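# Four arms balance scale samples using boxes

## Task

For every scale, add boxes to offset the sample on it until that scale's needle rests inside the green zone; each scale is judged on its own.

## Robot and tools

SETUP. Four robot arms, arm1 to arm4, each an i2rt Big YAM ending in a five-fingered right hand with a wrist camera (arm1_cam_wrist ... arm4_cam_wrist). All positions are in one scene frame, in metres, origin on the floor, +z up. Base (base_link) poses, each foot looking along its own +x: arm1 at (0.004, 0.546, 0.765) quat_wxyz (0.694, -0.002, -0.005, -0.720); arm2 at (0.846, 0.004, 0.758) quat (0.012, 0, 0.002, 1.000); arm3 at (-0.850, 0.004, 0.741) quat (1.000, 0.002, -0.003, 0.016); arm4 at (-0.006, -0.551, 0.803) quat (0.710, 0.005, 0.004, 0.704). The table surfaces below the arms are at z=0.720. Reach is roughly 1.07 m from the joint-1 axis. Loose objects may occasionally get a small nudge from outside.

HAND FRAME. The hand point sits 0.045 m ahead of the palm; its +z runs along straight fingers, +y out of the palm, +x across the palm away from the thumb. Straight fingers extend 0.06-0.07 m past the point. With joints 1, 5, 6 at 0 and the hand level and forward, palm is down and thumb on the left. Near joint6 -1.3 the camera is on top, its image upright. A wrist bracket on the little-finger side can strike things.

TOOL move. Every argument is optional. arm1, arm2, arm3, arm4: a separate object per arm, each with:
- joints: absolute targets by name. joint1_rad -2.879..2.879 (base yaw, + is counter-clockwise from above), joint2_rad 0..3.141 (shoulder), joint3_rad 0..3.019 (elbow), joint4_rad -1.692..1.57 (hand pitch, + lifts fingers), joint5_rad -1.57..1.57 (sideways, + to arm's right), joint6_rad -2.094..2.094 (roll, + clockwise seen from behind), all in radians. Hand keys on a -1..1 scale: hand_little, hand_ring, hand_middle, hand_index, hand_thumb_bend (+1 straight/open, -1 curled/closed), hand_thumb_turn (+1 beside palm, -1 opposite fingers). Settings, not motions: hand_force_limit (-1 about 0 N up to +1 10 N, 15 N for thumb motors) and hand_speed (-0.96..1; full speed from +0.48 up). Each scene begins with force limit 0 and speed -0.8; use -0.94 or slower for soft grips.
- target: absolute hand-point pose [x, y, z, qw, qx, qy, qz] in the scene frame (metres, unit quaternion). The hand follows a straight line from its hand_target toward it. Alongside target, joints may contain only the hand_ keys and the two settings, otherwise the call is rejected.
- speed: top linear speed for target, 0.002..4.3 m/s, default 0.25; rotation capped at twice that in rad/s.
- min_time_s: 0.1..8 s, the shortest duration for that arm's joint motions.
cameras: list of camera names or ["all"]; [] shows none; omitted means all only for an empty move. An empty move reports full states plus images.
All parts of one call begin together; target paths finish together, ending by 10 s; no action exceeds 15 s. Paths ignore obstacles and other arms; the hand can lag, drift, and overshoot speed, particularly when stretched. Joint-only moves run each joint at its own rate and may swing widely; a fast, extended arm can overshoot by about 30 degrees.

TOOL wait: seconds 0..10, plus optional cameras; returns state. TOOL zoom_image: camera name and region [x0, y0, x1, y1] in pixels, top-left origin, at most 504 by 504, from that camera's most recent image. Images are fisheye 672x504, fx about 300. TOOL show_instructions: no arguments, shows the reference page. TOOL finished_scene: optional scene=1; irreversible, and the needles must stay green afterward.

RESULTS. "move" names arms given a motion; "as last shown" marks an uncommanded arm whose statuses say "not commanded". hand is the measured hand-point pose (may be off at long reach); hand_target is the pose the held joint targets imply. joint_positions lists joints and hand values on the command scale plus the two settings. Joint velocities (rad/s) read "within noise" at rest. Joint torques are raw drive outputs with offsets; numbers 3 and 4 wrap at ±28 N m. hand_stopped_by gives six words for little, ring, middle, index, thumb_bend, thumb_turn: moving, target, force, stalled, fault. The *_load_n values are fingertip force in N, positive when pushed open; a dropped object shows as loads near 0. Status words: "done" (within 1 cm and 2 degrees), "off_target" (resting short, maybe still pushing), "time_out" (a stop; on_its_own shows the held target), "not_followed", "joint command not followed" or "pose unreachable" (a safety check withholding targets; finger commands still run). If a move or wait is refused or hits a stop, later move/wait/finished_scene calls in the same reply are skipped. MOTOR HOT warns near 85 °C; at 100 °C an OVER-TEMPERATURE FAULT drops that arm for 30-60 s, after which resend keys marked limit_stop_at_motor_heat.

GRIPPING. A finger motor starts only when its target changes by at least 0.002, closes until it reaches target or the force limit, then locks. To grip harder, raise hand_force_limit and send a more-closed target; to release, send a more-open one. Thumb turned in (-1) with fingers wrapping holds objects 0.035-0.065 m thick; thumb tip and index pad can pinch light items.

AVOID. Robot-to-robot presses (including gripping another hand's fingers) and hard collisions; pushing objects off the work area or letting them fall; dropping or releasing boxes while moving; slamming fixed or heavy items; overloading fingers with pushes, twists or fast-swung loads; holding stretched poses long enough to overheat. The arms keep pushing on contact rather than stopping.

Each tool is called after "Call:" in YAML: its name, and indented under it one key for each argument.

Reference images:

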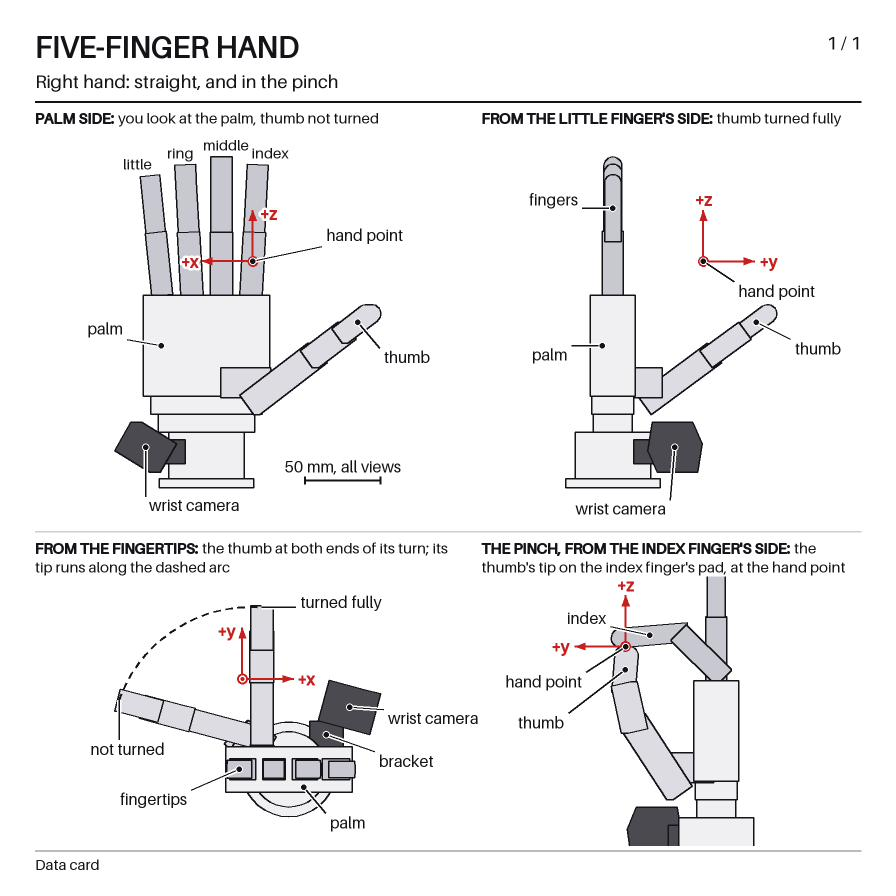

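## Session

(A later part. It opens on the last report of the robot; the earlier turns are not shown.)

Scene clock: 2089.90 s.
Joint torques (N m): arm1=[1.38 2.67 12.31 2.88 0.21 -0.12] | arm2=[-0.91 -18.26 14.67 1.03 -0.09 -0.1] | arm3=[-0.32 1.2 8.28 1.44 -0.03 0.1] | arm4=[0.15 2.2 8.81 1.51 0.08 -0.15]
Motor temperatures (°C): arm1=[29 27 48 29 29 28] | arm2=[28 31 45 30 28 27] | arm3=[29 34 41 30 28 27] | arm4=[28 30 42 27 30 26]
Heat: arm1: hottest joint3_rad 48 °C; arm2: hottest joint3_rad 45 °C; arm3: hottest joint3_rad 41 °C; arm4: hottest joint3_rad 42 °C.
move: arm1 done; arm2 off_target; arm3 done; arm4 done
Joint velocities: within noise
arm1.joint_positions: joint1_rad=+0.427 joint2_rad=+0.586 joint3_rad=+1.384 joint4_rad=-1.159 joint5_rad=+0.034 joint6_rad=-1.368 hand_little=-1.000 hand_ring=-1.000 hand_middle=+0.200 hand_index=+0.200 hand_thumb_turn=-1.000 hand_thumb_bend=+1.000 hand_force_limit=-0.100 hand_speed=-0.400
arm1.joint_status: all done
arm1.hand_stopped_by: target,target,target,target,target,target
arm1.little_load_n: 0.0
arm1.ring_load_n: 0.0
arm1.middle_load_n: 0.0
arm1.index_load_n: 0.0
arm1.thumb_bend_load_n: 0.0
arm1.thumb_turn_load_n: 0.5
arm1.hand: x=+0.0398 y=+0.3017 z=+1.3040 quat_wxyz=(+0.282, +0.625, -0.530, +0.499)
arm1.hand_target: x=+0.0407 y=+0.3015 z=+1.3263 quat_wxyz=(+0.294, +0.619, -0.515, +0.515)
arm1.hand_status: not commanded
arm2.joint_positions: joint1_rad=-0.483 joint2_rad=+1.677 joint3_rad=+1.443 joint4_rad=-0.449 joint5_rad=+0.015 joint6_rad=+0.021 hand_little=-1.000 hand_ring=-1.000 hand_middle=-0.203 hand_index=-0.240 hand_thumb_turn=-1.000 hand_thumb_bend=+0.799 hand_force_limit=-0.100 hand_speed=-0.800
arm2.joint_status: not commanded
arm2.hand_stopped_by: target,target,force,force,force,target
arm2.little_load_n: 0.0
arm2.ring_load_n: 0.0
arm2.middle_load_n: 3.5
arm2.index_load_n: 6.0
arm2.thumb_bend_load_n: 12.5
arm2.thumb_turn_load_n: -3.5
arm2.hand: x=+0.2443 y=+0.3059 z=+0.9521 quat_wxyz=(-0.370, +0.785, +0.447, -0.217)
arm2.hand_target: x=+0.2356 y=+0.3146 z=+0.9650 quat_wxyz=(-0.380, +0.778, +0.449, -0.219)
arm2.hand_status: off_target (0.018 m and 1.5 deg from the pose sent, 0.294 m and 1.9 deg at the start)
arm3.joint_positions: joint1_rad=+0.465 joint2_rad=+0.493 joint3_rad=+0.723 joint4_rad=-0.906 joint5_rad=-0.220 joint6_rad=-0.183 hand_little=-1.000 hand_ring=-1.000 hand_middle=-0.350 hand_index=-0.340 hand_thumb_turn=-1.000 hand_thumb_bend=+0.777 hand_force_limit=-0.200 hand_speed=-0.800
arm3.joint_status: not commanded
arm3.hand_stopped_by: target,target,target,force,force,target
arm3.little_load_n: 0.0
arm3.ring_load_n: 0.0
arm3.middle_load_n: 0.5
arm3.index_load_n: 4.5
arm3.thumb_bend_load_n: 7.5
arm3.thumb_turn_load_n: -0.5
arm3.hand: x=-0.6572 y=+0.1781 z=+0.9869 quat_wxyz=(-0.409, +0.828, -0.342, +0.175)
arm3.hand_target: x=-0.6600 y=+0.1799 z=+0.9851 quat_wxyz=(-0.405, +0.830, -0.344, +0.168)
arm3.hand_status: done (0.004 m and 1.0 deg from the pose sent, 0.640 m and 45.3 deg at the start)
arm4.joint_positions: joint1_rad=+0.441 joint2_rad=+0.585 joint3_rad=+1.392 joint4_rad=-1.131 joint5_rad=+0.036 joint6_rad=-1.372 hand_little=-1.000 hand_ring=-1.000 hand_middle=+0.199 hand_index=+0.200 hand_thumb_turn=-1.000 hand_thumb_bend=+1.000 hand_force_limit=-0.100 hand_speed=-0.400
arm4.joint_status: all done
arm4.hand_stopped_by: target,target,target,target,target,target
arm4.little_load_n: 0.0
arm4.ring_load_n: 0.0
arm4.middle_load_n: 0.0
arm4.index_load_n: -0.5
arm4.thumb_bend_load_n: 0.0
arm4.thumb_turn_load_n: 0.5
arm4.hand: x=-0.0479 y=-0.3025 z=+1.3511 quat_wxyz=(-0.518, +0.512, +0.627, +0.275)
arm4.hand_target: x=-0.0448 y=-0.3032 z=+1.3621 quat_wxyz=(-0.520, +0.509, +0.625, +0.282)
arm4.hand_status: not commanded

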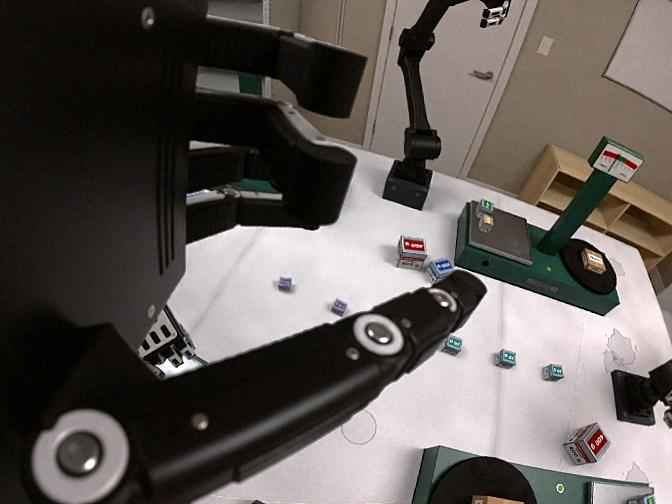

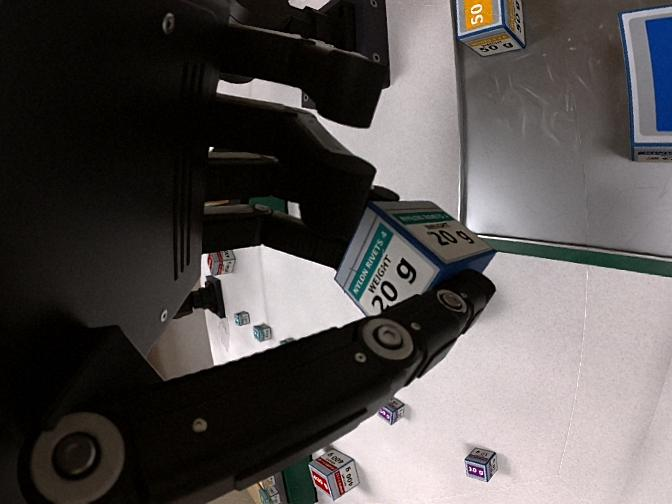

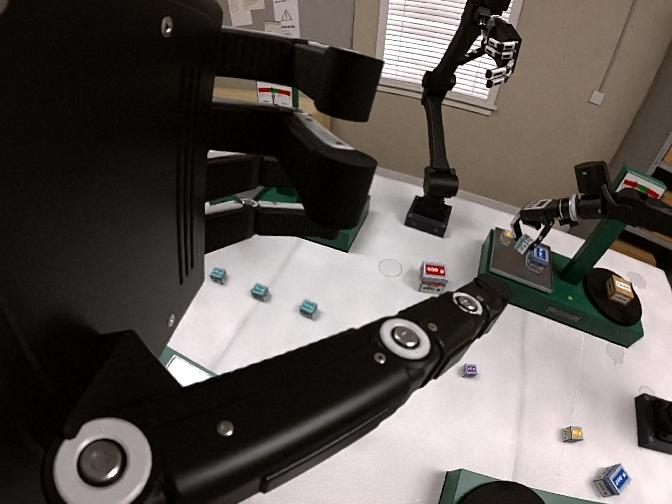

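Call:
move:
  arm2: {"target":[0.235,0.318,0.843,0.3797,-0.7783,-0.4494,0.2192],"speed":0.13}
  arm4: {"target":[0.0672,0.0504,0.815,0.4367,-0.8953,0.0783,-0.0382],"speed":0.5,"joints":{"hand_index":0.1,"hand_middle":0.1,"hand_force_limit":-0.2}}
  arm3: {"target":[-0.655,0.3335,0.92,0.4384,-0.8988,0,0],"speed":0.3}
  cameras: ["arm2_cam_wrist","arm3_cam_wrist","arm4_cam_wrist"]

Scene clock: 2120.80 s.
Joint torques (N m): arm1=[1.32 2.84 12.37 2.95 0.19 -0.12] | arm2=[-0.56 -18.49 9.85 1.91 -0.11 -0.14] | arm3=[0.38 -5.01 11.62 2.14 -0.43 -0.11] | arm4=[0.85 -14.33 9.57 2.35 0.11 0.09]
Motor temperatures (°C): arm1=[29 27 47 29 29 28] | arm2=[28 32 48 30 28 27] | arm3=[29 33 39 30 28 27] | arm4=[28 30 41 27 29 26]
Heat: arm1: hottest joint3_rad 47 °C; arm2: hottest joint3_rad 48 °C; arm3: hottest joint3_rad 39 °C; arm4: hottest joint3_rad 41 °C.
move: arm2 off_target; arm3 off_target; arm4 off_target
Joint velocities: within noise
arm1: as last shown
arm1.joint_positions: joint1_rad=+0.427 joint2_rad=+0.586 joint3_rad=+1.384 joint4_rad=-1.159 joint5_rad=+0.034 joint6_rad=-1.369 hand_little=-1.000 hand_ring=-1.000 hand_middle=+0.200 hand_index=+0.200 hand_thumb_turn=-1.000 hand_thumb_bend=+1.000 hand_force_limit=-0.100 hand_speed=-0.400
arm1.thumb_turn_load_n: 0.0
arm1.hand_target: x=+0.0407 y=+0.3015 z=+1.3264 quat_wxyz=(+0.294, +0.619, -0.515, +0.515)
arm2.joint_positions: joint1_rad=-0.485 joint2_rad=+1.785 joint3_rad=+1.304 joint4_rad=-0.173 joint5_rad=+0.011 joint6_rad=+0.018 hand_little=-1.000 hand_ring=-1.000 hand_middle=-0.203 hand_index=-0.240 hand_thumb_turn=-1.000 hand_thumb_bend=+0.799 hand_force_limit=-0.100 hand_speed=-0.800
arm2.joint_status: not commanded
arm2.hand_stopped_by: target,target,force,force,force,target
arm2.little_load_n: 0.0
arm2.ring_load_n: 0.0
arm2.middle_load_n: 4.0
arm2.index_load_n: 5.5
arm2.thumb_bend_load_n: 12.0
arm2.thumb_turn_load_n: -3.0
arm2.hand: x=+0.2338 y=+0.3123 z=+0.8554 quat_wxyz=(-0.381, +0.779, +0.445, -0.224)
arm2.hand_target: x=+0.2352 y=+0.3179 z=+0.8432 quat_wxyz=(-0.380, +0.778, +0.449, -0.219)
arm2.hand_status: off_target (0.014 m and 0.8 deg from the pose sent, 0.110 m and 1.4 deg at the start)
arm3.joint_positions: joint1_rad=+0.712 joint2_rad=+1.045 joint3_rad=+0.749 joint4_rad=-0.629 joint5_rad=-0.610 joint6_rad=-0.568 hand_little=-1.000 hand_ring=-1.000 hand_middle=-0.350 hand_index=-0.340 hand_thumb_turn=-1.000 hand_thumb_bend=+0.777 hand_force_limit=-0.200 hand_speed=-0.800
arm3.joint_status: not commanded
arm3.hand_stopped_by: target,target,target,force,force,target
arm3.little_load_n: 0.0
arm3.ring_load_n: 0.0
arm3.middle_load_n: 0.5
arm3.index_load_n: 4.5
arm3.thumb_bend_load_n: 7.5
arm3.thumb_turn_load_n: -1.0
arm3.hand: x=-0.6691 y=+0.3148 z=+0.8943 quat_wxyz=(-0.416, +0.909, -0.020, -0.021)
arm3.hand_target: x=-0.6561 y=+0.3319 z=+0.9205 quat_wxyz=(-0.438, +0.899, +0.000, +0.000)
arm3.hand_status: off_target (0.035 m and 4.3 deg from the pose sent, 0.169 m and 45.2 deg at the start)
arm4.joint_positions: joint1_rad=-0.157 joint2_rad=+1.756 joint3_rad=+0.936 joint4_rad=+0.086 joint5_rad=+0.011 joint6_rad=-0.016 hand_little=-1.000 hand_ring=-1.000 hand_middle=+0.100 hand_index=+0.100 hand_thumb_turn=-1.000 hand_thumb_bend=+1.000 hand_force_limit=-0.200 hand_speed=-0.400
arm4.joint_status: all done
arm4.hand_stopped_by: target,target,target,target,target,target
arm4.little_load_n: 0.0
arm4.ring_load_n: 0.0
arm4.middle_load_n: 0.0
arm4.index_load_n: 0.0
arm4.thumb_bend_load_n: 0.0
arm4.thumb_turn_load_n: 0.0
arm4.hand: x=+0.0624 y=+0.0237 z=+0.7888 quat_wxyz=(-0.405, +0.911, -0.073, +0.036)
arm4.hand_target: x=+0.0670 y=+0.0488 z=+0.8160 quat_wxyz=(-0.437, +0.895, -0.078, +0.038)
arm4.hand_status: off_target (0.038 m and 4.1 deg from the pose sent, 0.652 m and 99.4 deg at the start)

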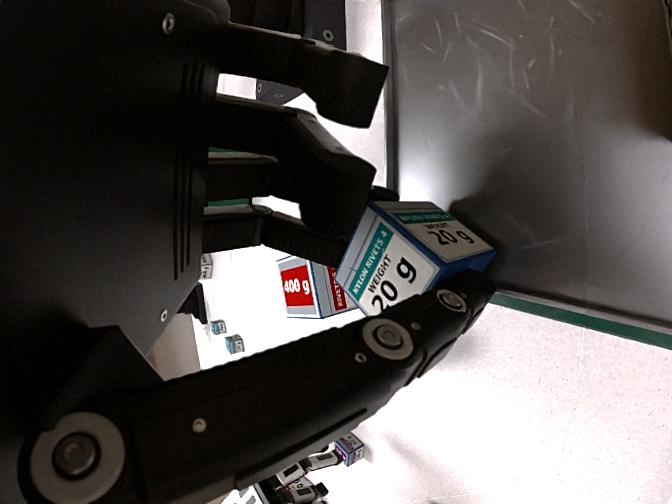

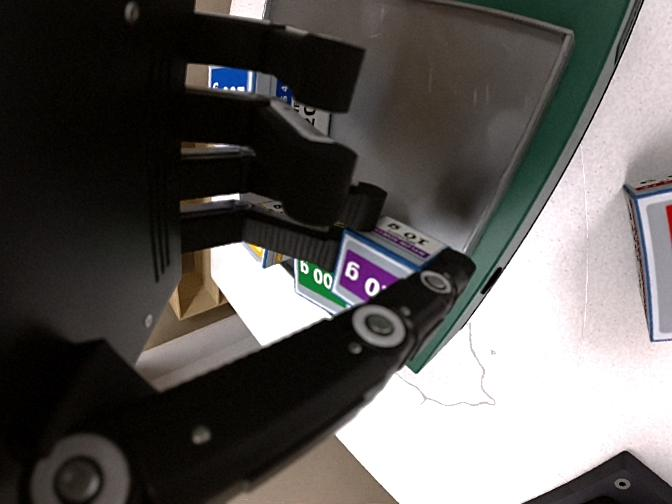

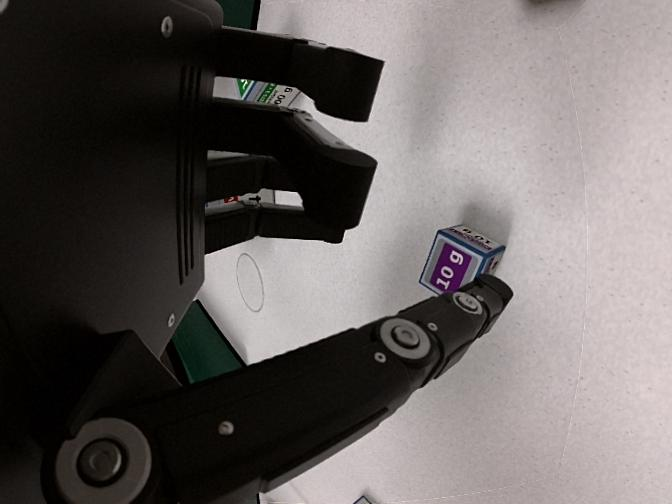

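Call:
move:
  arm2: {"target": [0.2352, 0.3179, 0.833, 0.3797, -0.7783, -0.4494, 0.2192], "speed": 0.1}
  arm3: {"target": [-0.654, 0.3335, 0.862, 0.4384, -0.8988, 0, 0], "speed": 0.12}
  arm4: {"target": [0.069, 0.052, 0.75, 0.4367, -0.8953, 0.0783, -0.0382], "speed": 0.15, "joints": {"hand_speed": -0.75}}
  cameras: ["arm4_cam_wrist"]

Scene clock: 2157.80 s.
Joint torques (N m): arm1=[1.26 2.84 12.36 2.91 0.21 -0.13] | arm2=[-0.97 -17.55 9.47 2.03 -0.09 -0.13] | arm3=[0.97 -5.83 7.35 2.28 -0.43 -0.11] | arm4=[0.44 -12.81 7.01 2 0.03 0.02]
Motor temperatures (°C): arm1=[29 27 47 29 29 28] | arm2=[28 33 45 30 28 27] | arm3=[29 32 41 30 29 27] | arm4=[28 31 43 27 29 26]
Heat: arm1: hottest joint3_rad 47 °C; arm2: hottest joint3_rad 45 °C; arm3: hottest joint3_rad 41 °C; arm4: hottest joint3_rad 43 °C.
move: arm2 off_target; arm3 done; arm4 done
Joint velocities: within noise
arm1: as last shown
arm2.joint_positions: joint1_rad=-0.485 joint2_rad=+1.789 joint3_rad=+1.294 joint4_rad=-0.148 joint5_rad=+0.010 joint6_rad=+0.018 hand_little=-1.000 hand_ring=-1.000 hand_middle=-0.203 hand_index=-0.240 hand_thumb_turn=-1.000 hand_thumb_bend=+0.799 hand_force_limit=-0.100 hand_speed=-0.800
arm2.joint_status: not commanded
arm2.hand_stopped_by: target,target,force,force,force,target
arm2.little_load_n: 0.0
arm2.ring_load_n: 0.0
arm2.middle_load_n: 4.0
arm2.index_load_n: 5.5
arm2.thumb_bend_load_n: 12.0
arm2.thumb_turn_load_n: -3.5
arm2.hand: x=+0.2327 y=+0.3128 z=+0.8522 quat_wxyz=(-0.385, +0.777, +0.443, -0.227)
arm2.hand_target: x=+0.2357 y=+0.3175 z=+0.8333 quat_wxyz=(-0.380, +0.778, +0.449, -0.219)
arm2.hand_status: off_target (0.020 m and 1.3 deg from the pose sent, 0.023 m and 0.8 deg at the start)
arm3.joint_positions: joint1_rad=+0.712 joint2_rad=+1.118 joint3_rad=+0.690 joint4_rad=-0.446 joint5_rad=-0.611 joint6_rad=-0.571 hand_little=-1.000 hand_ring=-1.000 hand_middle=-0.350 hand_index=-0.340 hand_thumb_turn=-1.000 hand_thumb_bend=+0.777 hand_force_limit=-0.200 hand_speed=-0.800
arm3.joint_status: not commanded
arm3.hand_stopped_by: target,target,target,force,force,target
arm3.little_load_n: 0.0
arm3.ring_load_n: 0.0
arm3.middle_load_n: 1.0
arm3.index_load_n: 4.5
arm3.thumb_bend_load_n: 7.5
arm3.thumb_turn_load_n: -1.0
arm3.hand: x=-0.6538 y=+0.3289 z=+0.8607 quat_wxyz=(-0.433, +0.902, -0.011, -0.004)
arm3.hand_target: x=-0.6539 y=+0.3334 z=+0.8622 quat_wxyz=(-0.438, +0.899, +0.000, +0.000)
arm3.hand_status: done (0.005 m and 1.5 deg from the pose sent, 0.040 m and 4.3 deg at the start)
arm4.joint_positions: joint1_rad=-0.157 joint2_rad=+1.871 joint3_rad=+0.940 joint4_rad=+0.264 joint5_rad=+0.010 joint6_rad=-0.010 hand_little=-1.000 hand_ring=-1.000 hand_middle=+0.100 hand_index=+0.100 hand_thumb_turn=-1.000 hand_thumb_bend=+1.000 hand_force_limit=-0.200 hand_speed=-0.750
arm4.joint_status: all done
arm4.hand_stopped_by: target,target,target,target,target,target
arm4.little_load_n: 0.5
arm4.ring_load_n: 0.0
arm4.middle_load_n: 0.0
arm4.index_load_n: 0.0
arm4.thumb_bend_load_n: 0.0
arm4.thumb_turn_load_n: 0.0
arm4.hand: x=+0.0652 y=+0.0465 z=+0.7552 quat_wxyz=(-0.435, +0.896, -0.075, +0.037)
arm4.hand_target: x=+0.0690 y=+0.0517 z=+0.7500 quat_wxyz=(-0.437, +0.895, -0.078, +0.038)
arm4.hand_status: done (0.008 m and 0.5 deg from the pose sent, 0.048 m and 4.1 deg at the start)

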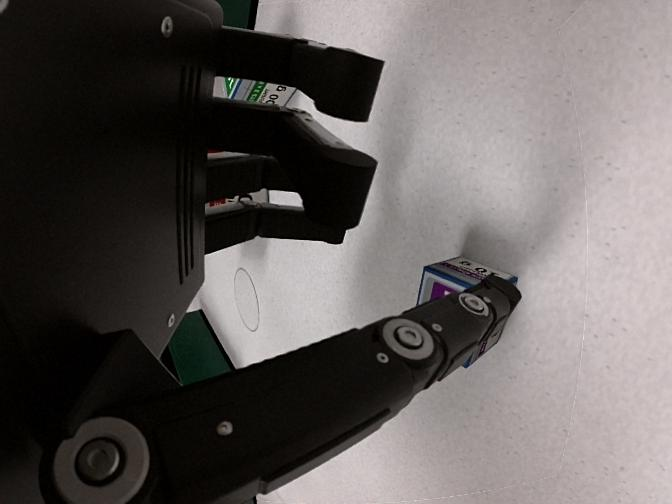

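Call:
move:
  arm2: {"joints": {"hand_speed": -0.5, "hand_thumb_bend": 1.0, "hand_index": 0.15, "hand_middle": 0.15}}
  arm3: {"target": [-0.654, 0.3345, 0.853, 0.4384, -0.8988, 0, 0], "speed": 0.1}
  arm4: {"target": [0.0655, 0.03, 0.85, 0.4367, -0.8953, 0.0783, -0.0382], "speed": 0.2}
  cameras: ["arm4_cam_wrist", "arm2_cam_wrist"]

Scene clock: 2203.80 s.
Joint torques (N m): arm1=[1.2 2.73 12.37 2.92 0.22 -0.12] | arm2=[-0.44 -18.2 9.37 1.81 -0.07 -0.11] | arm3=[0.21 -5.01 6.91 2.48 -0.37 -0.05] | arm4=[0.67 -12.51 8.14 1.22 0.09 0.03]
Motor temperatures (°C): arm1=[29 27 47 29 29 28] | arm2=[28 34 43 30 28 27] | arm3=[29 32 39 30 29 27] | arm4=[28 32 41 27 29 26]
Heat: arm1: hottest joint3_rad 47 °C; arm2: hottest joint3_rad 43 °C; arm3: hottest joint3_rad 39 °C; arm4: hottest joint3_rad 41 °C.
move: arm2 done; arm3 done; arm4 done
Joint velocities: within noise
arm1: as last shown
arm1.thumb_turn_load_n: 0.5
arm2.joint_positions: joint1_rad=-0.485 joint2_rad=+1.795 joint3_rad=+1.294 joint4_rad=-0.148 joint5_rad=+0.010 joint6_rad=+0.018 hand_little=-1.000 hand_ring=-1.000 hand_middle=+0.150 hand_index=+0.150 hand_thumb_turn=-1.000 hand_thumb_bend=+1.000 hand_force_limit=-0.100 hand_speed=-0.500
arm2.joint_status: all done
arm2.hand_stopped_by: target,target,target,target,target,target
arm2.little_load_n: 0.0
arm2.ring_load_n: 0.0
arm2.middle_load_n: 0.0
arm2.index_load_n: 0.0
arm2.thumb_bend_load_n: 0.0
arm2.thumb_turn_load_n: 0.0
arm2.hand: x=+0.2329 y=+0.3126 z=+0.8481 quat_wxyz=(-0.383, +0.778, +0.444, -0.226)
arm2.hand_target: x=+0.2357 y=+0.3175 z=+0.8332 quat_wxyz=(-0.379, +0.778, +0.449, -0.219)
arm2.hand_status: not commanded
arm3.joint_positions: joint1_rad=+0.713 joint2_rad=+1.127 joint3_rad=+0.680 joint4_rad=-0.414 joint5_rad=-0.611 joint6_rad=-0.571 hand_little=-1.000 hand_ring=-1.000 hand_middle=-0.350 hand_index=-0.340 hand_thumb_turn=-1.000 hand_thumb_bend=+0.777 hand_force_limit=-0.200 hand_speed=-0.800
arm3.joint_status: not commanded
arm3.hand_stopped_by: target,target,target,force,force,target
arm3.little_load_n: 0.0
arm3.ring_load_n: 0.5
arm3.middle_load_n: 1.0
arm3.index_load_n: 4.5
arm3.thumb_bend_load_n: 7.5
arm3.thumb_turn_load_n: -0.5
arm3.hand: x=-0.6517 y=+0.3311 z=+0.8565 quat_wxyz=(-0.437, +0.900, -0.008, +0.000)
arm3.hand_target: x=-0.6540 y=+0.3344 z=+0.8531 quat_wxyz=(-0.438, +0.899, +0.000, +0.000)
arm3.hand_status: done (0.005 m and 1.0 deg from the pose sent, 0.009 m and 1.5 deg at the start)
arm4.joint_positions: joint1_rad=-0.157 joint2_rad=+1.638 joint3_rad=+0.934 joint4_rad=+0.037 joint5_rad=+0.010 joint6_rad=-0.010 hand_little=-1.000 hand_ring=-1.000 hand_middle=+0.100 hand_index=+0.100 hand_thumb_turn=-1.000 hand_thumb_bend=+1.000 hand_force_limit=-0.200 hand_speed=-0.750
arm4.joint_status: not commanded
arm4.hand_stopped_by: target,target,target,target,target,target
arm4.little_load_n: 0.0
arm4.ring_load_n: 0.0
arm4.middle_load_n: 0.0
arm4.index_load_n: 0.0
arm4.thumb_bend_load_n: 0.0
arm4.thumb_turn_load_n: 0.0
arm4.hand: x=+0.0629 y=+0.0258 z=+0.8456 quat_wxyz=(-0.435, +0.897, -0.075, +0.037)
arm4.hand_target: x=+0.0655 y=+0.0300 z=+0.8500 quat_wxyz=(-0.437, +0.895, -0.078, +0.038)
arm4.hand_status: done (0.007 m and 0.5 deg from the pose sent, 0.096 m and 0.5 deg at the start)
pictures: arm2_cam_wrist, arm4_cam_wrist

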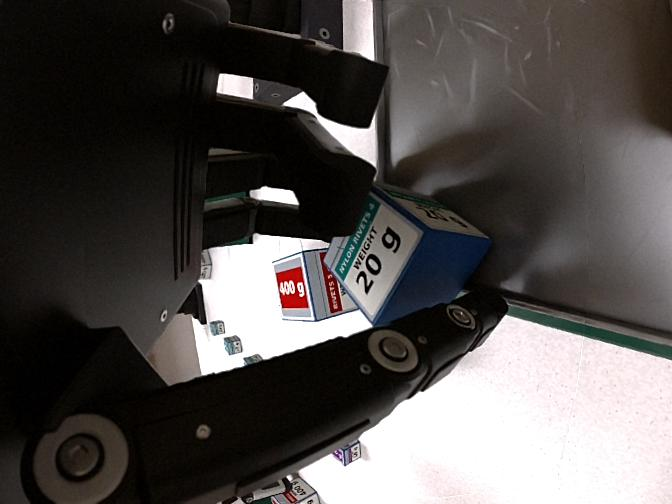

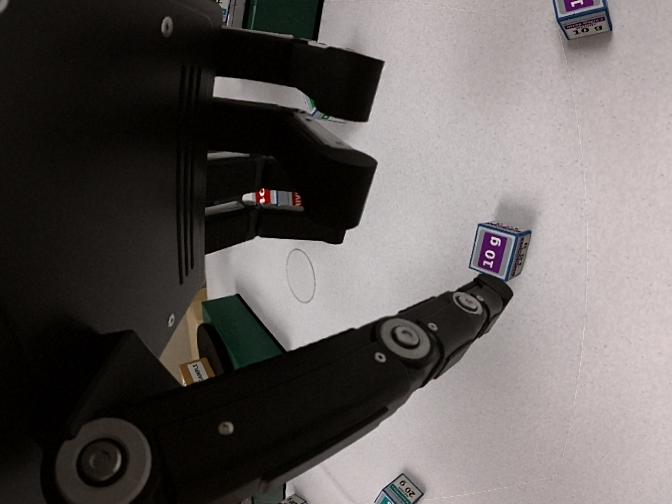

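Call:
move:
  arm2: {"target": [0.235, 0.317, 0.93, 0.3797, -0.7783, -0.4494, 0.2192], "speed": 0.2}
  arm3: {"joints": {"hand_speed": -0.5, "hand_thumb_bend": 1.0, "hand_index": 0.1, "hand_middle": 0.1}}
  arm4: {"target": [0.054, 0.004, 0.745, 0.4367, -0.8953, -0.0783, 0.0382], "speed": 0.2}
  cameras: ["arm4_cam_wrist", "arm2_cam_wrist"]

Scene clock: 2233.00 s.
Joint torques (N m): arm1=[1.32 2.84 12.41 2.92 0.21 -0.13] | arm2=[-0.56 -19.78 13.56 1.09 0.02 -0.13] | arm3=[1.08 -5.13 6.97 2.24 -0.36 -0.02] | arm4=[0.32 -13.8 5.74 2.36 -0.29 -0.16]
Motor temperatures (°C): arm1=[29 27 47 29 29 28] | arm2=[28 34 43 30 28 27] | arm3=[29 32 39 30 29 27] | arm4=[28 32 40 27 29 26]
Heat: arm1: hottest joint3_rad 47 °C; arm2: hottest joint3_rad 43 °C; arm3: hottest joint3_rad 39 °C; arm4: hottest joint3_rad 40 °C.
move: arm2 off_target; arm3 done; arm4 off_target
Joint velocities: within noise
arm1: as last shown
arm1.thumb_turn_load_n: 0.0
arm2.joint_positions: joint1_rad=-0.485 joint2_rad=+1.718 joint3_rad=+1.391 joint4_rad=-0.363 joint5_rad=+0.010 joint6_rad=+0.018 hand_little=-1.000 hand_ring=-1.000 hand_middle=+0.150 hand_index=+0.150 hand_thumb_turn=-1.000 hand_thumb_bend=+1.000 hand_force_limit=-0.100 hand_speed=-0.500
arm2.joint_status: not commanded
arm2.hand_stopped_by: target,target,target,target,target,target
arm2.little_load_n: 0.0
arm2.ring_load_n: 0.0
arm2.middle_load_n: 0.0
arm2.index_load_n: 0.0
arm2.thumb_bend_load_n: 0.5
arm2.thumb_turn_load_n: 0.0
arm2.hand: x=+0.2416 y=+0.3080 z=+0.9122 quat_wxyz=(-0.367, +0.786, +0.449, -0.216)
arm2.hand_target: x=+0.2354 y=+0.3167 z=+0.9301 quat_wxyz=(-0.380, +0.778, +0.449, -0.219)
arm2.hand_status: off_target (0.021 m and 1.7 deg from the pose sent, 0.082 m and 1.0 deg at the start)
arm3.joint_positions: joint1_rad=+0.713 joint2_rad=+1.127 joint3_rad=+0.680 joint4_rad=-0.414 joint5_rad=-0.611 joint6_rad=-0.571 hand_little=-1.000 hand_ring=-1.000 hand_middle=+0.100 hand_index=+0.100 hand_thumb_turn=-1.000 hand_thumb_bend=+1.000 hand_force_limit=-0.200 hand_speed=-0.500
arm3.joint_status: all done
arm3.hand_stopped_by: target,target,target,target,target,target
arm3.little_load_n: 0.0
arm3.ring_load_n: 0.0
arm3.middle_load_n: 0.0
arm3.index_load_n: 0.0
arm3.thumb_bend_load_n: 0.0
arm3.thumb_turn_load_n: 0.0
arm3.hand: x=-0.6517 y=+0.3311 z=+0.8565 quat_wxyz=(-0.437, +0.900, -0.008, +0.000)
arm3.hand_target: x=-0.6540 y=+0.3344 z=+0.8531 quat_wxyz=(-0.438, +0.899, +0.000, +0.000)
arm3.hand_status: not commanded
arm4.joint_positions: joint1_rad=-0.223 joint2_rad=+1.852 joint3_rad=+0.862 joint4_rad=+0.253 joint5_rad=-0.310 joint6_rad=-0.262 hand_little=-1.000 hand_ring=-1.000 hand_middle=+0.100 hand_index=+0.100 hand_thumb_turn=-1.000 hand_thumb_bend=+1.000 hand_force_limit=-0.200 hand_speed=-0.750
arm4.joint_status: not commanded
arm4.hand_stopped_by: target,target,target,target,target,target
arm4.little_load_n: 0.0
arm4.ring_load_n: 0.0
arm4.middle_load_n: 0.0
arm4.index_load_n: 0.0
arm4.thumb_bend_load_n: 0.0
arm4.thumb_turn_load_n: 0.0
arm4.hand: x=+0.0482 y=-0.0025 z=+0.7389 quat_wxyz=(-0.424, +0.902, +0.074, -0.045)
arm4.hand_target: x=+0.0539 y=+0.0040 z=+0.7452 quat_wxyz=(-0.437, +0.895, +0.078, -0.038)
arm4.hand_status: off_target (0.011 m and 1.9 deg from the pose sent, 0.103 m and 19.6 deg at the start)
pictures: arm2_cam_wrist, arm4_cam_wrist

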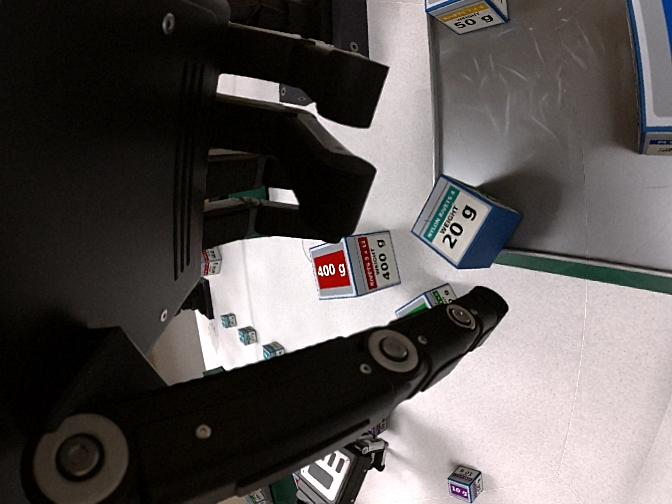

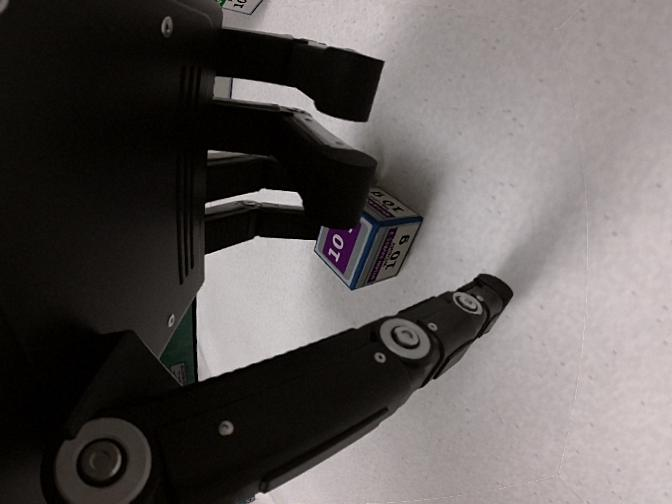

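Call:
move:
  arm2: {"target": [0.44, 0.12, 0.98, 0.3797, -0.7783, -0.4494, 0.2192], "speed": 0.3}
  arm3: {"target": [-0.654, 0.3335, 0.93, 0.4384, -0.8988, 0, 0], "speed": 0.2}
  arm4: {"target": [0.0535, 0.008, 0.754, 0.4367, -0.8953, -0.0783, 0.0382], "speed": 0.15, "joints": {"hand_speed": -0.72, "hand_force_limit": -0.2, "hand_thumb_bend": 0.4, "hand_index": -0.35, "hand_middle": -0.35}}
  cameras: ["arm4_cam_wrist", "arm3_cam_wrist"]

Scene clock: 2250.40 s.
Joint torques (N m): arm1=[1.26 2.78 12.3 2.88 0.19 -0.13] | arm2=[0.26 -5.95 10.69 1.03 0.31 0.21] | arm3=[0.44 -5.83 11.79 1.1 -0.42 -0.02] | arm4=[0.5 -15.03 6.75 1.21 -0.19 -0.09]
Motor temperatures (°C): arm1=[29 27 47 29 29 28] | arm2=[28 35 44 30 28 27] | arm3=[29 32 39 30 29 27] | arm4=[28 32 40 27 29 26]
Heat: arm1: hottest joint3_rad 47 °C; arm2: hottest joint3_rad 44 °C; arm3: hottest joint3_rad 39 °C; arm4: hottest joint3_rad 40 °C.
move: arm2 done; arm3 off_target; arm4 off_target
Joint velocities: within noise
arm1: as last shown
arm2.joint_positions: joint1_rad=-0.258 joint2_rad=+0.963 joint3_rad=+0.853 joint4_rad=-0.549 joint5_rad=+0.193 joint6_rad=+0.133 hand_little=-1.000 hand_ring=-1.000 hand_middle=+0.150 hand_index=+0.150 hand_thumb_turn=-1.000 hand_thumb_bend=+1.000 hand_force_limit=-0.100 hand_speed=-0.500
arm2.joint_status: not commanded
arm2.hand_stopped_by: target,target,target,target,target,target
arm2.little_load_n: 0.0
arm2.ring_load_n: 0.0
arm2.middle_load_n: 0.0
arm2.index_load_n: 0.0
arm2.thumb_bend_load_n: 0.0
arm2.thumb_turn_load_n: 0.0
arm2.hand: x=+0.4403 y=+0.1223 z=+0.9851 quat_wxyz=(-0.387, +0.773, +0.452, -0.221)
arm2.hand_target: x=+0.4400 y=+0.1200 z=+0.9801 quat_wxyz=(-0.380, +0.778, +0.449, -0.219)
arm2.hand_status: done (0.006 m and 1.1 deg from the pose sent, 0.282 m and 1.8 deg at the start)
arm3.joint_positions: joint1_rad=+0.713 joint2_rad=+1.055 joint3_rad=+0.776 joint4_rad=-0.629 joint5_rad=-0.611 joint6_rad=-0.571 hand_little=-1.000 hand_ring=-1.000 hand_middle=+0.100 hand_index=+0.100 hand_thumb_turn=-1.000 hand_thumb_bend=+1.000 hand_force_limit=-0.200 hand_speed=-0.500
arm3.joint_status: not commanded
arm3.hand_stopped_by: target,target,target,target,target,target
arm3.little_load_n: 0.0
arm3.ring_load_n: 0.0
arm3.middle_load_n: 0.0
arm3.index_load_n: 0.0
arm3.thumb_bend_load_n: 0.0
arm3.thumb_turn_load_n: 0.0
arm3.hand: x=-0.6625 y=+0.3214 z=+0.9035 quat_wxyz=(-0.422, +0.906, -0.016, -0.015)
arm3.hand_target: x=-0.6548 y=+0.3327 z=+0.9300 quat_wxyz=(-0.439, +0.899, +0.000, +0.000)
arm3.hand_status: off_target (0.030 m and 3.2 deg from the pose sent, 0.074 m and 1.0 deg at the start)
arm4.joint_positions: joint1_rad=-0.223 joint2_rad=+1.852 joint3_rad=+0.862 joint4_rad=+0.253 joint5_rad=-0.310 joint6_rad=-0.263 hand_little=-1.000 hand_ring=-1.000 hand_middle=-0.310 hand_index=-0.349 hand_thumb_turn=-1.000 hand_thumb_bend=+0.793 hand_force_limit=-0.200 hand_speed=-0.720
arm4.joint_status: hand_middle off_target (ended at -0.310, target -0.350); hand_thumb_bend off_target (ended at +0.793, target +0.400); the others done
arm4.hand_stopped_by: target,target,force,target,force,target
arm4.little_load_n: 0.0
arm4.ring_load_n: 0.0
arm4.middle_load_n: 3.5
arm4.index_load_n: 3.5
arm4.thumb_bend_load_n: 11.0
arm4.thumb_turn_load_n: -2.5
arm4.hand: x=+0.0482 y=-0.0025 z=+0.7389 quat_wxyz=(-0.424, +0.902, +0.074, -0.045)
arm4.hand_target: x=+0.0534 y=+0.0079 z=+0.7542 quat_wxyz=(-0.437, +0.895, +0.078, -0.038)
arm4.hand_status: off_target (0.019 m and 1.9 deg from the pose sent, 0.019 m and 1.9 deg at the start)
pictures: arm3_cam_wrist, arm4_cam_wrist

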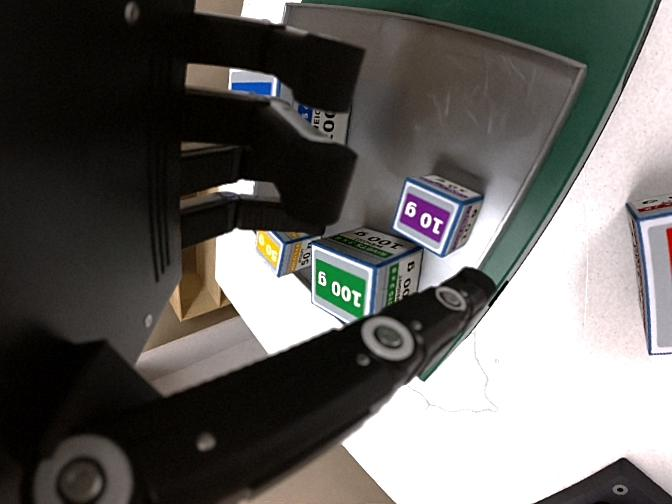

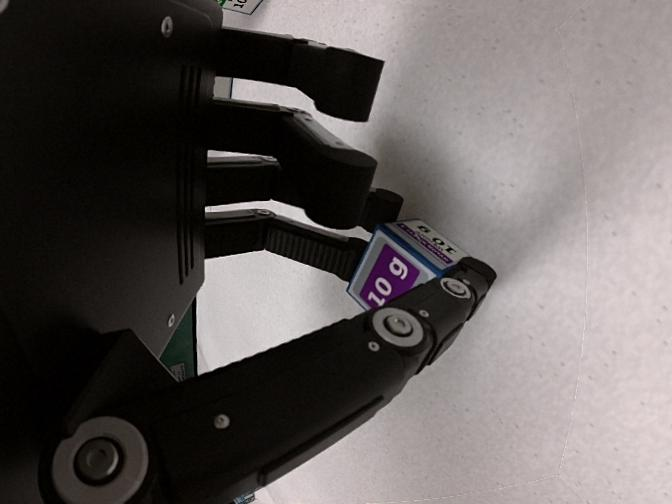

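Call:
move:
  arm2: {"target": [0.54, 0.03, 0.96, 0.3797, -0.7783, -0.4494, 0.2192], "speed": 0.25}
  arm3: {"target": [-0.7, 0.2, 0.98, 0.4384, -0.8988, 0, 0], "speed": 0.25}
  arm4: {"target": [0.0534, 0.004, 0.86, 0.4367, -0.8953, -0.0783, 0.0382], "speed": 0.25}
  cameras: ["arm4_cam_wrist"]

Scene clock: 2272.80 s.
Joint torques (N m): arm1=[1.49 2.61 12.34 2.97 0.2 -0.12] | arm2=[-0.44 -1.14 11 0.77 0.42 0.21] | arm3=[-1.67 0.26 11.48 0.61 -0.57 -0.11] | arm4=[0.73 -12.57 9.96 1.13 -0.16 -0.08]
Motor temperatures (°C): arm1=[29 27 47 29 29 28] | arm2=[28 34 45 30 28 27] | arm3=[29 31 41 29 29 27] | arm4=[28 33 40 27 29 26]
Heat: arm1: hottest joint3_rad 47 °C; arm2: hottest joint3_rad 45 °C; arm3: hottest joint3_rad 41 °C; arm4: hottest joint3_rad 40 °C.
move: arm2 done; arm3 off_target; arm4 off_target
Joint velocities: within noise
arm1: as last shown
arm2.joint_positions: joint1_rad=+0.055 joint2_rad=+0.621 joint3_rad=+0.655 joint4_rad=-0.770 joint5_rad=+0.433 joint6_rad=+0.350 hand_little=-1.000 hand_ring=-1.000 hand_middle=+0.150 hand_index=+0.150 hand_thumb_turn=-1.000 hand_thumb_bend=+1.000 hand_force_limit=-0.100 hand_speed=-0.500
arm2.joint_status: not commanded
arm2.hand_stopped_by: target,target,target,target,target,target
arm2.little_load_n: 0.0
arm2.ring_load_n: 0.0
arm2.middle_load_n: 0.0
arm2.index_load_n: 0.0
arm2.thumb_bend_load_n: 0.0
arm2.thumb_turn_load_n: 0.0
arm2.hand: x=+0.5396 y=+0.0323 z=+0.9606 quat_wxyz=(-0.383, +0.775, +0.452, -0.219)
arm2.hand_target: x=+0.5400 y=+0.0300 z=+0.9600 quat_wxyz=(-0.380, +0.778, +0.450, -0.219)
arm2.hand_status: done (0.002 m and 0.6 deg from the pose sent, 0.138 m and 1.1 deg at the start)
arm3.joint_positions: joint1_rad=+0.399 joint2_rad=+0.727 joint3_rad=+0.776 joint4_rad=-1.180 joint5_rad=-0.799 joint6_rad=-0.933 hand_little=-1.000 hand_ring=-1.000 hand_middle=+0.100 hand_index=+0.100 hand_thumb_turn=-1.000 hand_thumb_bend=+1.000 hand_force_limit=-0.200 hand_speed=-0.500
arm3.joint_status: not commanded
arm3.hand_stopped_by: target,target,target,target,target,target
arm3.little_load_n: 0.0
arm3.ring_load_n: 0.0
arm3.middle_load_n: -0.5
arm3.index_load_n: 0.0
arm3.thumb_bend_load_n: 0.0
arm3.thumb_turn_load_n: 0.0
arm3.hand: x=-0.7107 y=+0.1979 z=+0.9596 quat_wxyz=(-0.431, +0.902, -0.007, -0.017)
arm3.hand_target: x=-0.7006 y=+0.2000 z=+0.9796 quat_wxyz=(-0.438, +0.899, +0.000, +0.000)
arm3.hand_status: off_target (0.023 m and 2.3 deg from the pose sent, 0.148 m and 3.2 deg at the start)
arm4.joint_positions: joint1_rad=-0.223 joint2_rad=+1.605 joint3_rad=+0.901 joint4_rad=-0.040 joint5_rad=-0.310 joint6_rad=-0.263 hand_little=-1.000 hand_ring=-1.000 hand_middle=-0.310 hand_index=-0.349 hand_thumb_turn=-1.000 hand_thumb_bend=+0.793 hand_force_limit=-0.200 hand_speed=-0.720
arm4.joint_status: not commanded
arm4.hand_stopped_by: target,target,force,target,force,target
arm4.little_load_n: 0.0
arm4.ring_load_n: 0.0
arm4.middle_load_n: 3.5
arm4.index_load_n: 4.0
arm4.thumb_bend_load_n: 11.0
arm4.thumb_turn_load_n: -2.5
arm4.hand: x=+0.0474 y=-0.0117 z=+0.8417 quat_wxyz=(-0.421, +0.903, +0.074, -0.045)
arm4.hand_target: x=+0.0532 y=+0.0033 z=+0.8604 quat_wxyz=(-0.437, +0.895, +0.078, -0.038)
arm4.hand_status: off_target (0.025 m and 2.2 deg from the pose sent, 0.122 m and 1.9 deg at the start)

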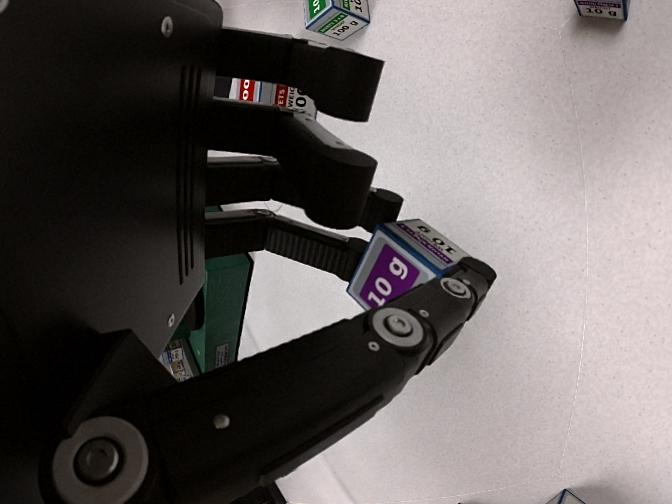

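Call:
move:
  arm4: {"target": [-0.31, -0.303, 0.925, 0.3797, -0.7783, -0.4494, 0.2192], "speed": 0.35}
  cameras: ["arm4_cam_wrist", "arm1_cam_wrist"]

Scene clock: 2280.10 s.
Joint torques (N m): arm1=[1.2 2.67 12.33 2.93 0.2 -0.11] | arm2=[0.56 -1.32 10.86 0.73 0.41 0.19] | arm3=[-1.55 -1.03 11.51 0.77 -0.54 -0.04] | arm4=[0.38 -5.25 10.54 1.25 -0.03 0.08]
Motor temperatures (°C): arm1=[29 27 47 29 29 28] | arm2=[28 34 45 30 28 27] | arm3=[29 31 42 29 29 27] | arm4=[28 33 40 27 29 26]
Heat: arm1: hottest joint3_rad 47 °C; arm2: hottest joint3_rad 45 °C; arm3: hottest joint3_rad 42 °C; arm4: hottest joint3_rad 40 °C.
move: arm4 off_target
Joint velocities: within noise
arm1, arm2, arm3: as last shown
arm2.hand: x=+0.5395 y=+0.0323 z=+0.9606 quat_wxyz=(-0.383, +0.775, +0.452, -0.219)
arm2.hand_target: x=+0.5400 y=+0.0300 z=+0.9600 quat_wxyz=(-0.380, +0.778, +0.449, -0.219)
arm3.joint_positions: joint1_rad=+0.399 joint2_rad=+0.727 joint3_rad=+0.776 joint4_rad=-1.180 joint5_rad=-0.799 joint6_rad=-0.934 hand_little=-1.000 hand_ring=-1.000 hand_middle=+0.100 hand_index=+0.100 hand_thumb_turn=-1.000 hand_thumb_bend=+1.000 hand_force_limit=-0.200 hand_speed=-0.500
arm3.middle_load_n: 0.0
arm3.hand: x=-0.7108 y=+0.1978 z=+0.9596 quat_wxyz=(-0.431, +0.902, -0.006, -0.017)
arm4.joint_positions: joint1_rad=+0.738 joint2_rad=+1.022 joint3_rad=+0.576 joint4_rad=-0.275 joint5_rad=-0.250 joint6_rad=-0.220 hand_little=-1.000 hand_ring=-1.000 hand_middle=-0.310 hand_index=-0.349 hand_thumb_turn=-1.000 hand_thumb_bend=+0.793 hand_force_limit=-0.200 hand_speed=-0.720
arm4.joint_status: not commanded
arm4.hand_stopped_by: target,target,force,target,force,target
arm4.little_load_n: 0.0
arm4.ring_load_n: 0.0
arm4.middle_load_n: 3.5
arm4.index_load_n: 4.0
arm4.thumb_bend_load_n: 11.0
arm4.thumb_turn_load_n: -2.5
arm4.hand: x=-0.3038 y=-0.3122 z=+0.9112 quat_wxyz=(-0.370, +0.779, +0.457, -0.217)
arm4.hand_target: x=-0.3097 y=-0.3033 z=+0.9250 quat_wxyz=(-0.380, +0.778, +0.449, -0.219)
arm4.hand_status: off_target (0.018 m and 1.4 deg from the pose sent, 0.469 m and 50.2 deg at the start)
pictures: arm1_cam_wrist, arm4_cam_wrist

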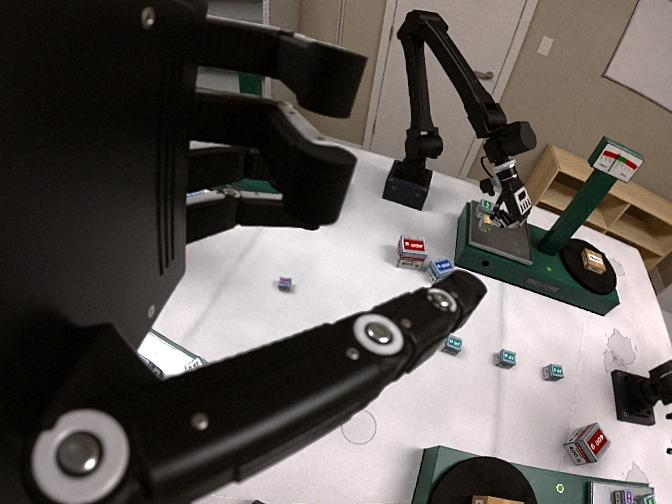

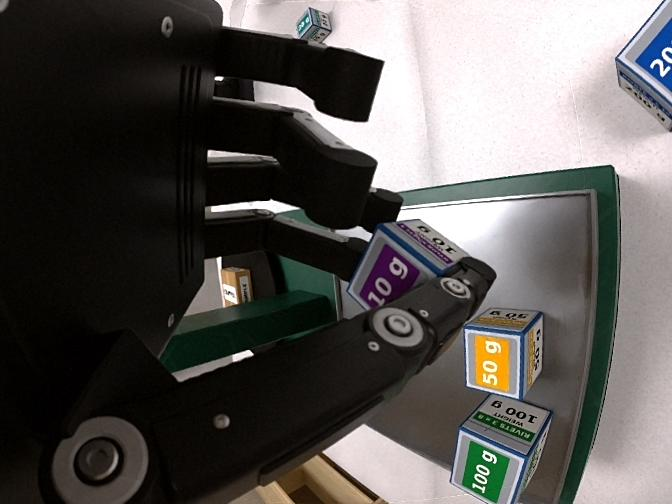

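Call:
move:
  arm4: {"target": [-0.312, -0.303, 0.848, 0.3797, -0.7783, -0.4494, 0.2192], "speed": 0.15}
  cameras: []

Call:
zoom_image:
  camera: "arm1_cam_wrist"
  region: [575, 125, 655, 195]

Scene clock: 2296.60 s.
Joint torques (N m): arm1=[1.38 2.78 12.33 2.91 0.2 -0.13] | arm2=[-0.5 -1.85 10.92 0.8 0.45 0.23] | arm3=[-0.85 -0.38 11.23 0.69 -0.56 -0.12] | arm4=[0.62 -6.3 7.47 2.43 -0.02 0.11]
Motor temperatures (°C): arm1=[29 27 47 29 29 28] | arm2=[28 33 44 30 28 27] | arm3=[29 31 43 29 29 27] | arm4=[28 32 42 27 29 26]
Heat: arm1: hottest joint3_rad 47 °C; arm2: hottest joint3_rad 44 °C; arm3: hottest joint3_rad 43 °C; arm4: hottest joint3_rad 42 °C.
move: arm4 off_target
Joint velocities: within noise
arm1.joint_positions: joint1_rad=+0.427 joint2_rad=+0.586 joint3_rad=+1.384 joint4_rad=-1.159 joint5_rad=+0.034 joint6_rad=-1.369 hand_little=-1.000 hand_ring=-1.000 hand_middle=+0.200 hand_index=+0.200 hand_thumb_turn=-1.000 hand_thumb_bend=+1.000 hand_force_limit=-0.100 hand_speed=-0.400
arm1.joint_status: not commanded
arm1.hand_stopped_by: target,target,target,target,target,target
arm1.little_load_n: 0.0
arm1.ring_load_n: 0.0
arm1.middle_load_n: 0.0
arm1.index_load_n: 0.0
arm1.thumb_bend_load_n: 0.0
arm1.thumb_turn_load_n: 0.0
arm1.hand: x=+0.0398 y=+0.3017 z=+1.3040 quat_wxyz=(+0.282, +0.625, -0.530, +0.499)
arm1.hand_target: x=+0.0407 y=+0.3015 z=+1.3264 quat_wxyz=(+0.294, +0.619, -0.515, +0.515)
arm1.hand_status: not commanded
arm2, arm3: as last shown
arm4.joint_positions: joint1_rad=+0.738 joint2_rad=+1.193 joint3_rad=+0.471 joint4_rad=-0.008 joint5_rad=-0.247 joint6_rad=-0.218 hand_little=-1.000 hand_ring=-1.000 hand_middle=-0.310 hand_index=-0.349 hand_thumb_turn=-1.000 hand_thumb_bend=+0.793 hand_force_limit=-0.200 hand_speed=-0.720
arm4.joint_status: not commanded
arm4.hand_stopped_by: target,target,force,target,force,target
arm4.little_load_n: 0.0
arm4.ring_load_n: 0.0
arm4.middle_load_n: 3.5
arm4.index_load_n: 4.0
arm4.thumb_bend_load_n: 10.5
arm4.thumb_turn_load_n: -2.0
arm4.hand: x=-0.3068 y=-0.3092 z=+0.8412 quat_wxyz=(-0.367, +0.781, +0.456, -0.216)
arm4.hand_target: x=-0.3119 y=-0.3031 z=+0.8482 quat_wxyz=(-0.380, +0.778, +0.449, -0.219)
arm4.hand_status: off_target (0.011 m and 1.7 deg from the pose sent, 0.064 m and 1.4 deg at the start)

Scaled by 6.300 from the camera's image (finer frame: 960x720).
This view is cut from an older image: the scene may have changed since it was taken.

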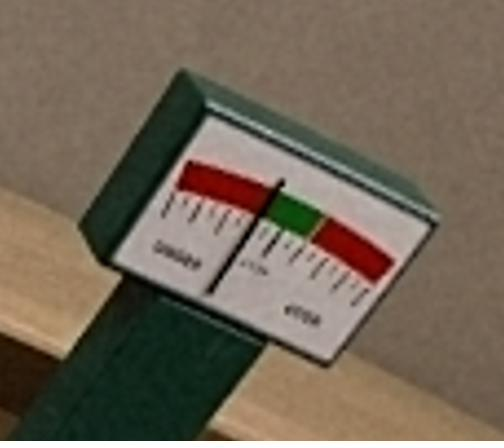

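Call:
move:
  arm4: {"target": [-0.312, -0.303, 0.837, 0.3797, -0.7783, -0.4494, 0.2192], "speed": 0.1}
  cameras: ["arm4_cam_wrist"]

Scene clock: 2301.50 s.
Joint torques (N m): arm1=[1.49 2.78 12.33 2.93 0.21 -0.11] | arm2=[0.15 -1.32 10.93 0.99 0.42 0.26] | arm3=[-1.55 -0.73 11.44 0.77 -0.61 -0.1] | arm4=[0.62 -5.71 6.79 2.3 -0.03 0.07]
Motor temperatures (°C): arm1=[29 27 47 29 29 28] | arm2=[28 33 44 30 28 27] | arm3=[29 31 43 29 29 27] | arm4=[28 32 42 27 29 26]
Heat: arm1: hottest joint3_rad 47 °C; arm2: hottest joint3_rad 44 °C; arm3: hottest joint3_rad 43 °C; arm4: hottest joint3_rad 42 °C.
move: arm4 done
Joint velocities: within noise
arm1, arm2, arm3: as last shown
arm4.joint_positions: joint1_rad=+0.738 joint2_rad=+1.214 joint3_rad=+0.463 joint4_rad=+0.041 joint5_rad=-0.247 joint6_rad=-0.215 hand_little=-1.000 hand_ring=-1.000 hand_middle=-0.310 hand_index=-0.349 hand_thumb_turn=-1.000 hand_thumb_bend=+0.793 hand_force_limit=-0.200 hand_speed=-0.720
arm4.joint_status: not commanded
arm4.hand_stopped_by: target,target,force,target,force,target
arm4.little_load_n: 0.0
arm4.ring_load_n: 0.0
arm4.middle_load_n: 2.5
arm4.index_load_n: 3.5
arm4.thumb_bend_load_n: 11.5
arm4.thumb_turn_load_n: -2.0
arm4.hand: x=-0.3102 y=-0.3056 z=+0.8377 quat_wxyz=(-0.376, +0.778, +0.454, -0.218)
arm4.hand_target: x=-0.3120 y=-0.3030 z=+0.8371 quat_wxyz=(-0.380, +0.778, +0.449, -0.219)
arm4.hand_status: done (0.003 m and 0.7 deg from the pose sent, 0.009 m and 1.7 deg at the start)

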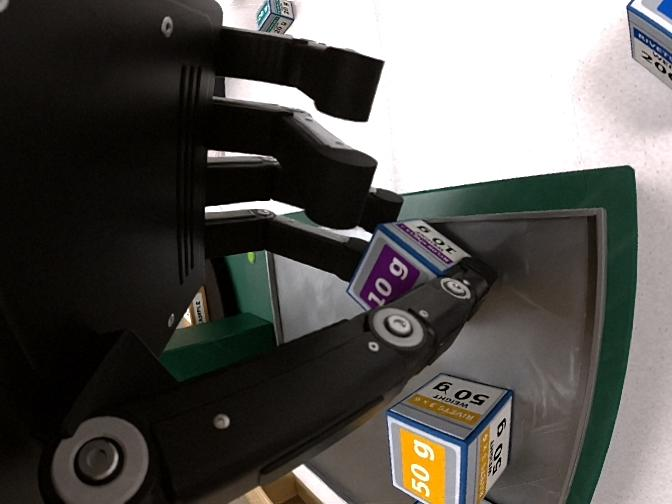

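Call:
move:
  arm4: {"target": [-0.312, -0.303, 0.833, 0.3797, -0.7783, -0.4494, 0.2192], "speed": 0.1, "joints": {"hand_speed": -0.6, "hand_thumb_bend": 1.0, "hand_index": 0.15, "hand_middle": 0.15}}
  cameras: ["arm4_cam_wrist"]

Scene clock: 2308.10 s.
Joint torques (N m): arm1=[1.08 2.96 12.3 2.93 0.2 -0.13] | arm2=[-0.09 -1.55 10.95 0.77 0.49 0.23] | arm3=[-1.38 -0.56 11.43 0.83 -0.59 -0.09] | arm4=[0.79 -5.83 6.75 2.29 -0.04 0.06]
Motor temperatures (°C): arm1=[29 27 47 29 29 28] | arm2=[28 33 44 30 28 27] | arm3=[29 31 43 29 29 27] | arm4=[28 32 41 27 29 26]
Heat: arm1: hottest joint3_rad 47 °C; arm2: hottest joint3_rad 44 °C; arm3: hottest joint3_rad 43 °C; arm4: hottest joint3_rad 41 °C.
move: arm4 done
Joint velocities: within noise
arm1, arm2, arm3: as last shown
arm1.middle_load_n: 0.5
arm1.thumb_turn_load_n: 0.5
arm2.thumb_bend_load_n: -0.5
arm3.middle_load_n: -0.5
arm4.joint_positions: joint1_rad=+0.738 joint2_rad=+1.226 joint3_rad=+0.458 joint4_rad=+0.059 joint5_rad=-0.247 joint6_rad=-0.215 hand_little=-1.000 hand_ring=-1.000 hand_middle=+0.150 hand_index=+0.150 hand_thumb_turn=-1.000 hand_thumb_bend=+1.000 hand_force_limit=-0.200 hand_speed=-0.600
arm4.joint_status: all done
arm4.hand_stopped_by: target,target,target,target,target,target
arm4.little_load_n: 0.0
arm4.ring_load_n: 0.5
arm4.middle_load_n: 0.0
arm4.index_load_n: 0.0
arm4.thumb_bend_load_n: 0.5
arm4.thumb_turn_load_n: 0.0
arm4.hand: x=-0.3102 y=-0.3058 z=+0.8333 quat_wxyz=(-0.376, +0.778, +0.454, -0.218)
arm4.hand_target: x=-0.3120 y=-0.3031 z=+0.8332 quat_wxyz=(-0.380, +0.778, +0.450, -0.219)
arm4.hand_status: done (0.003 m and 0.7 deg from the pose sent, 0.006 m and 0.7 deg at the start)

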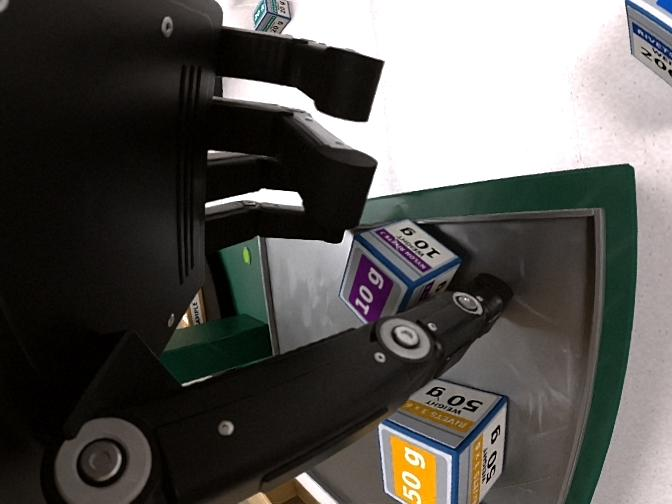

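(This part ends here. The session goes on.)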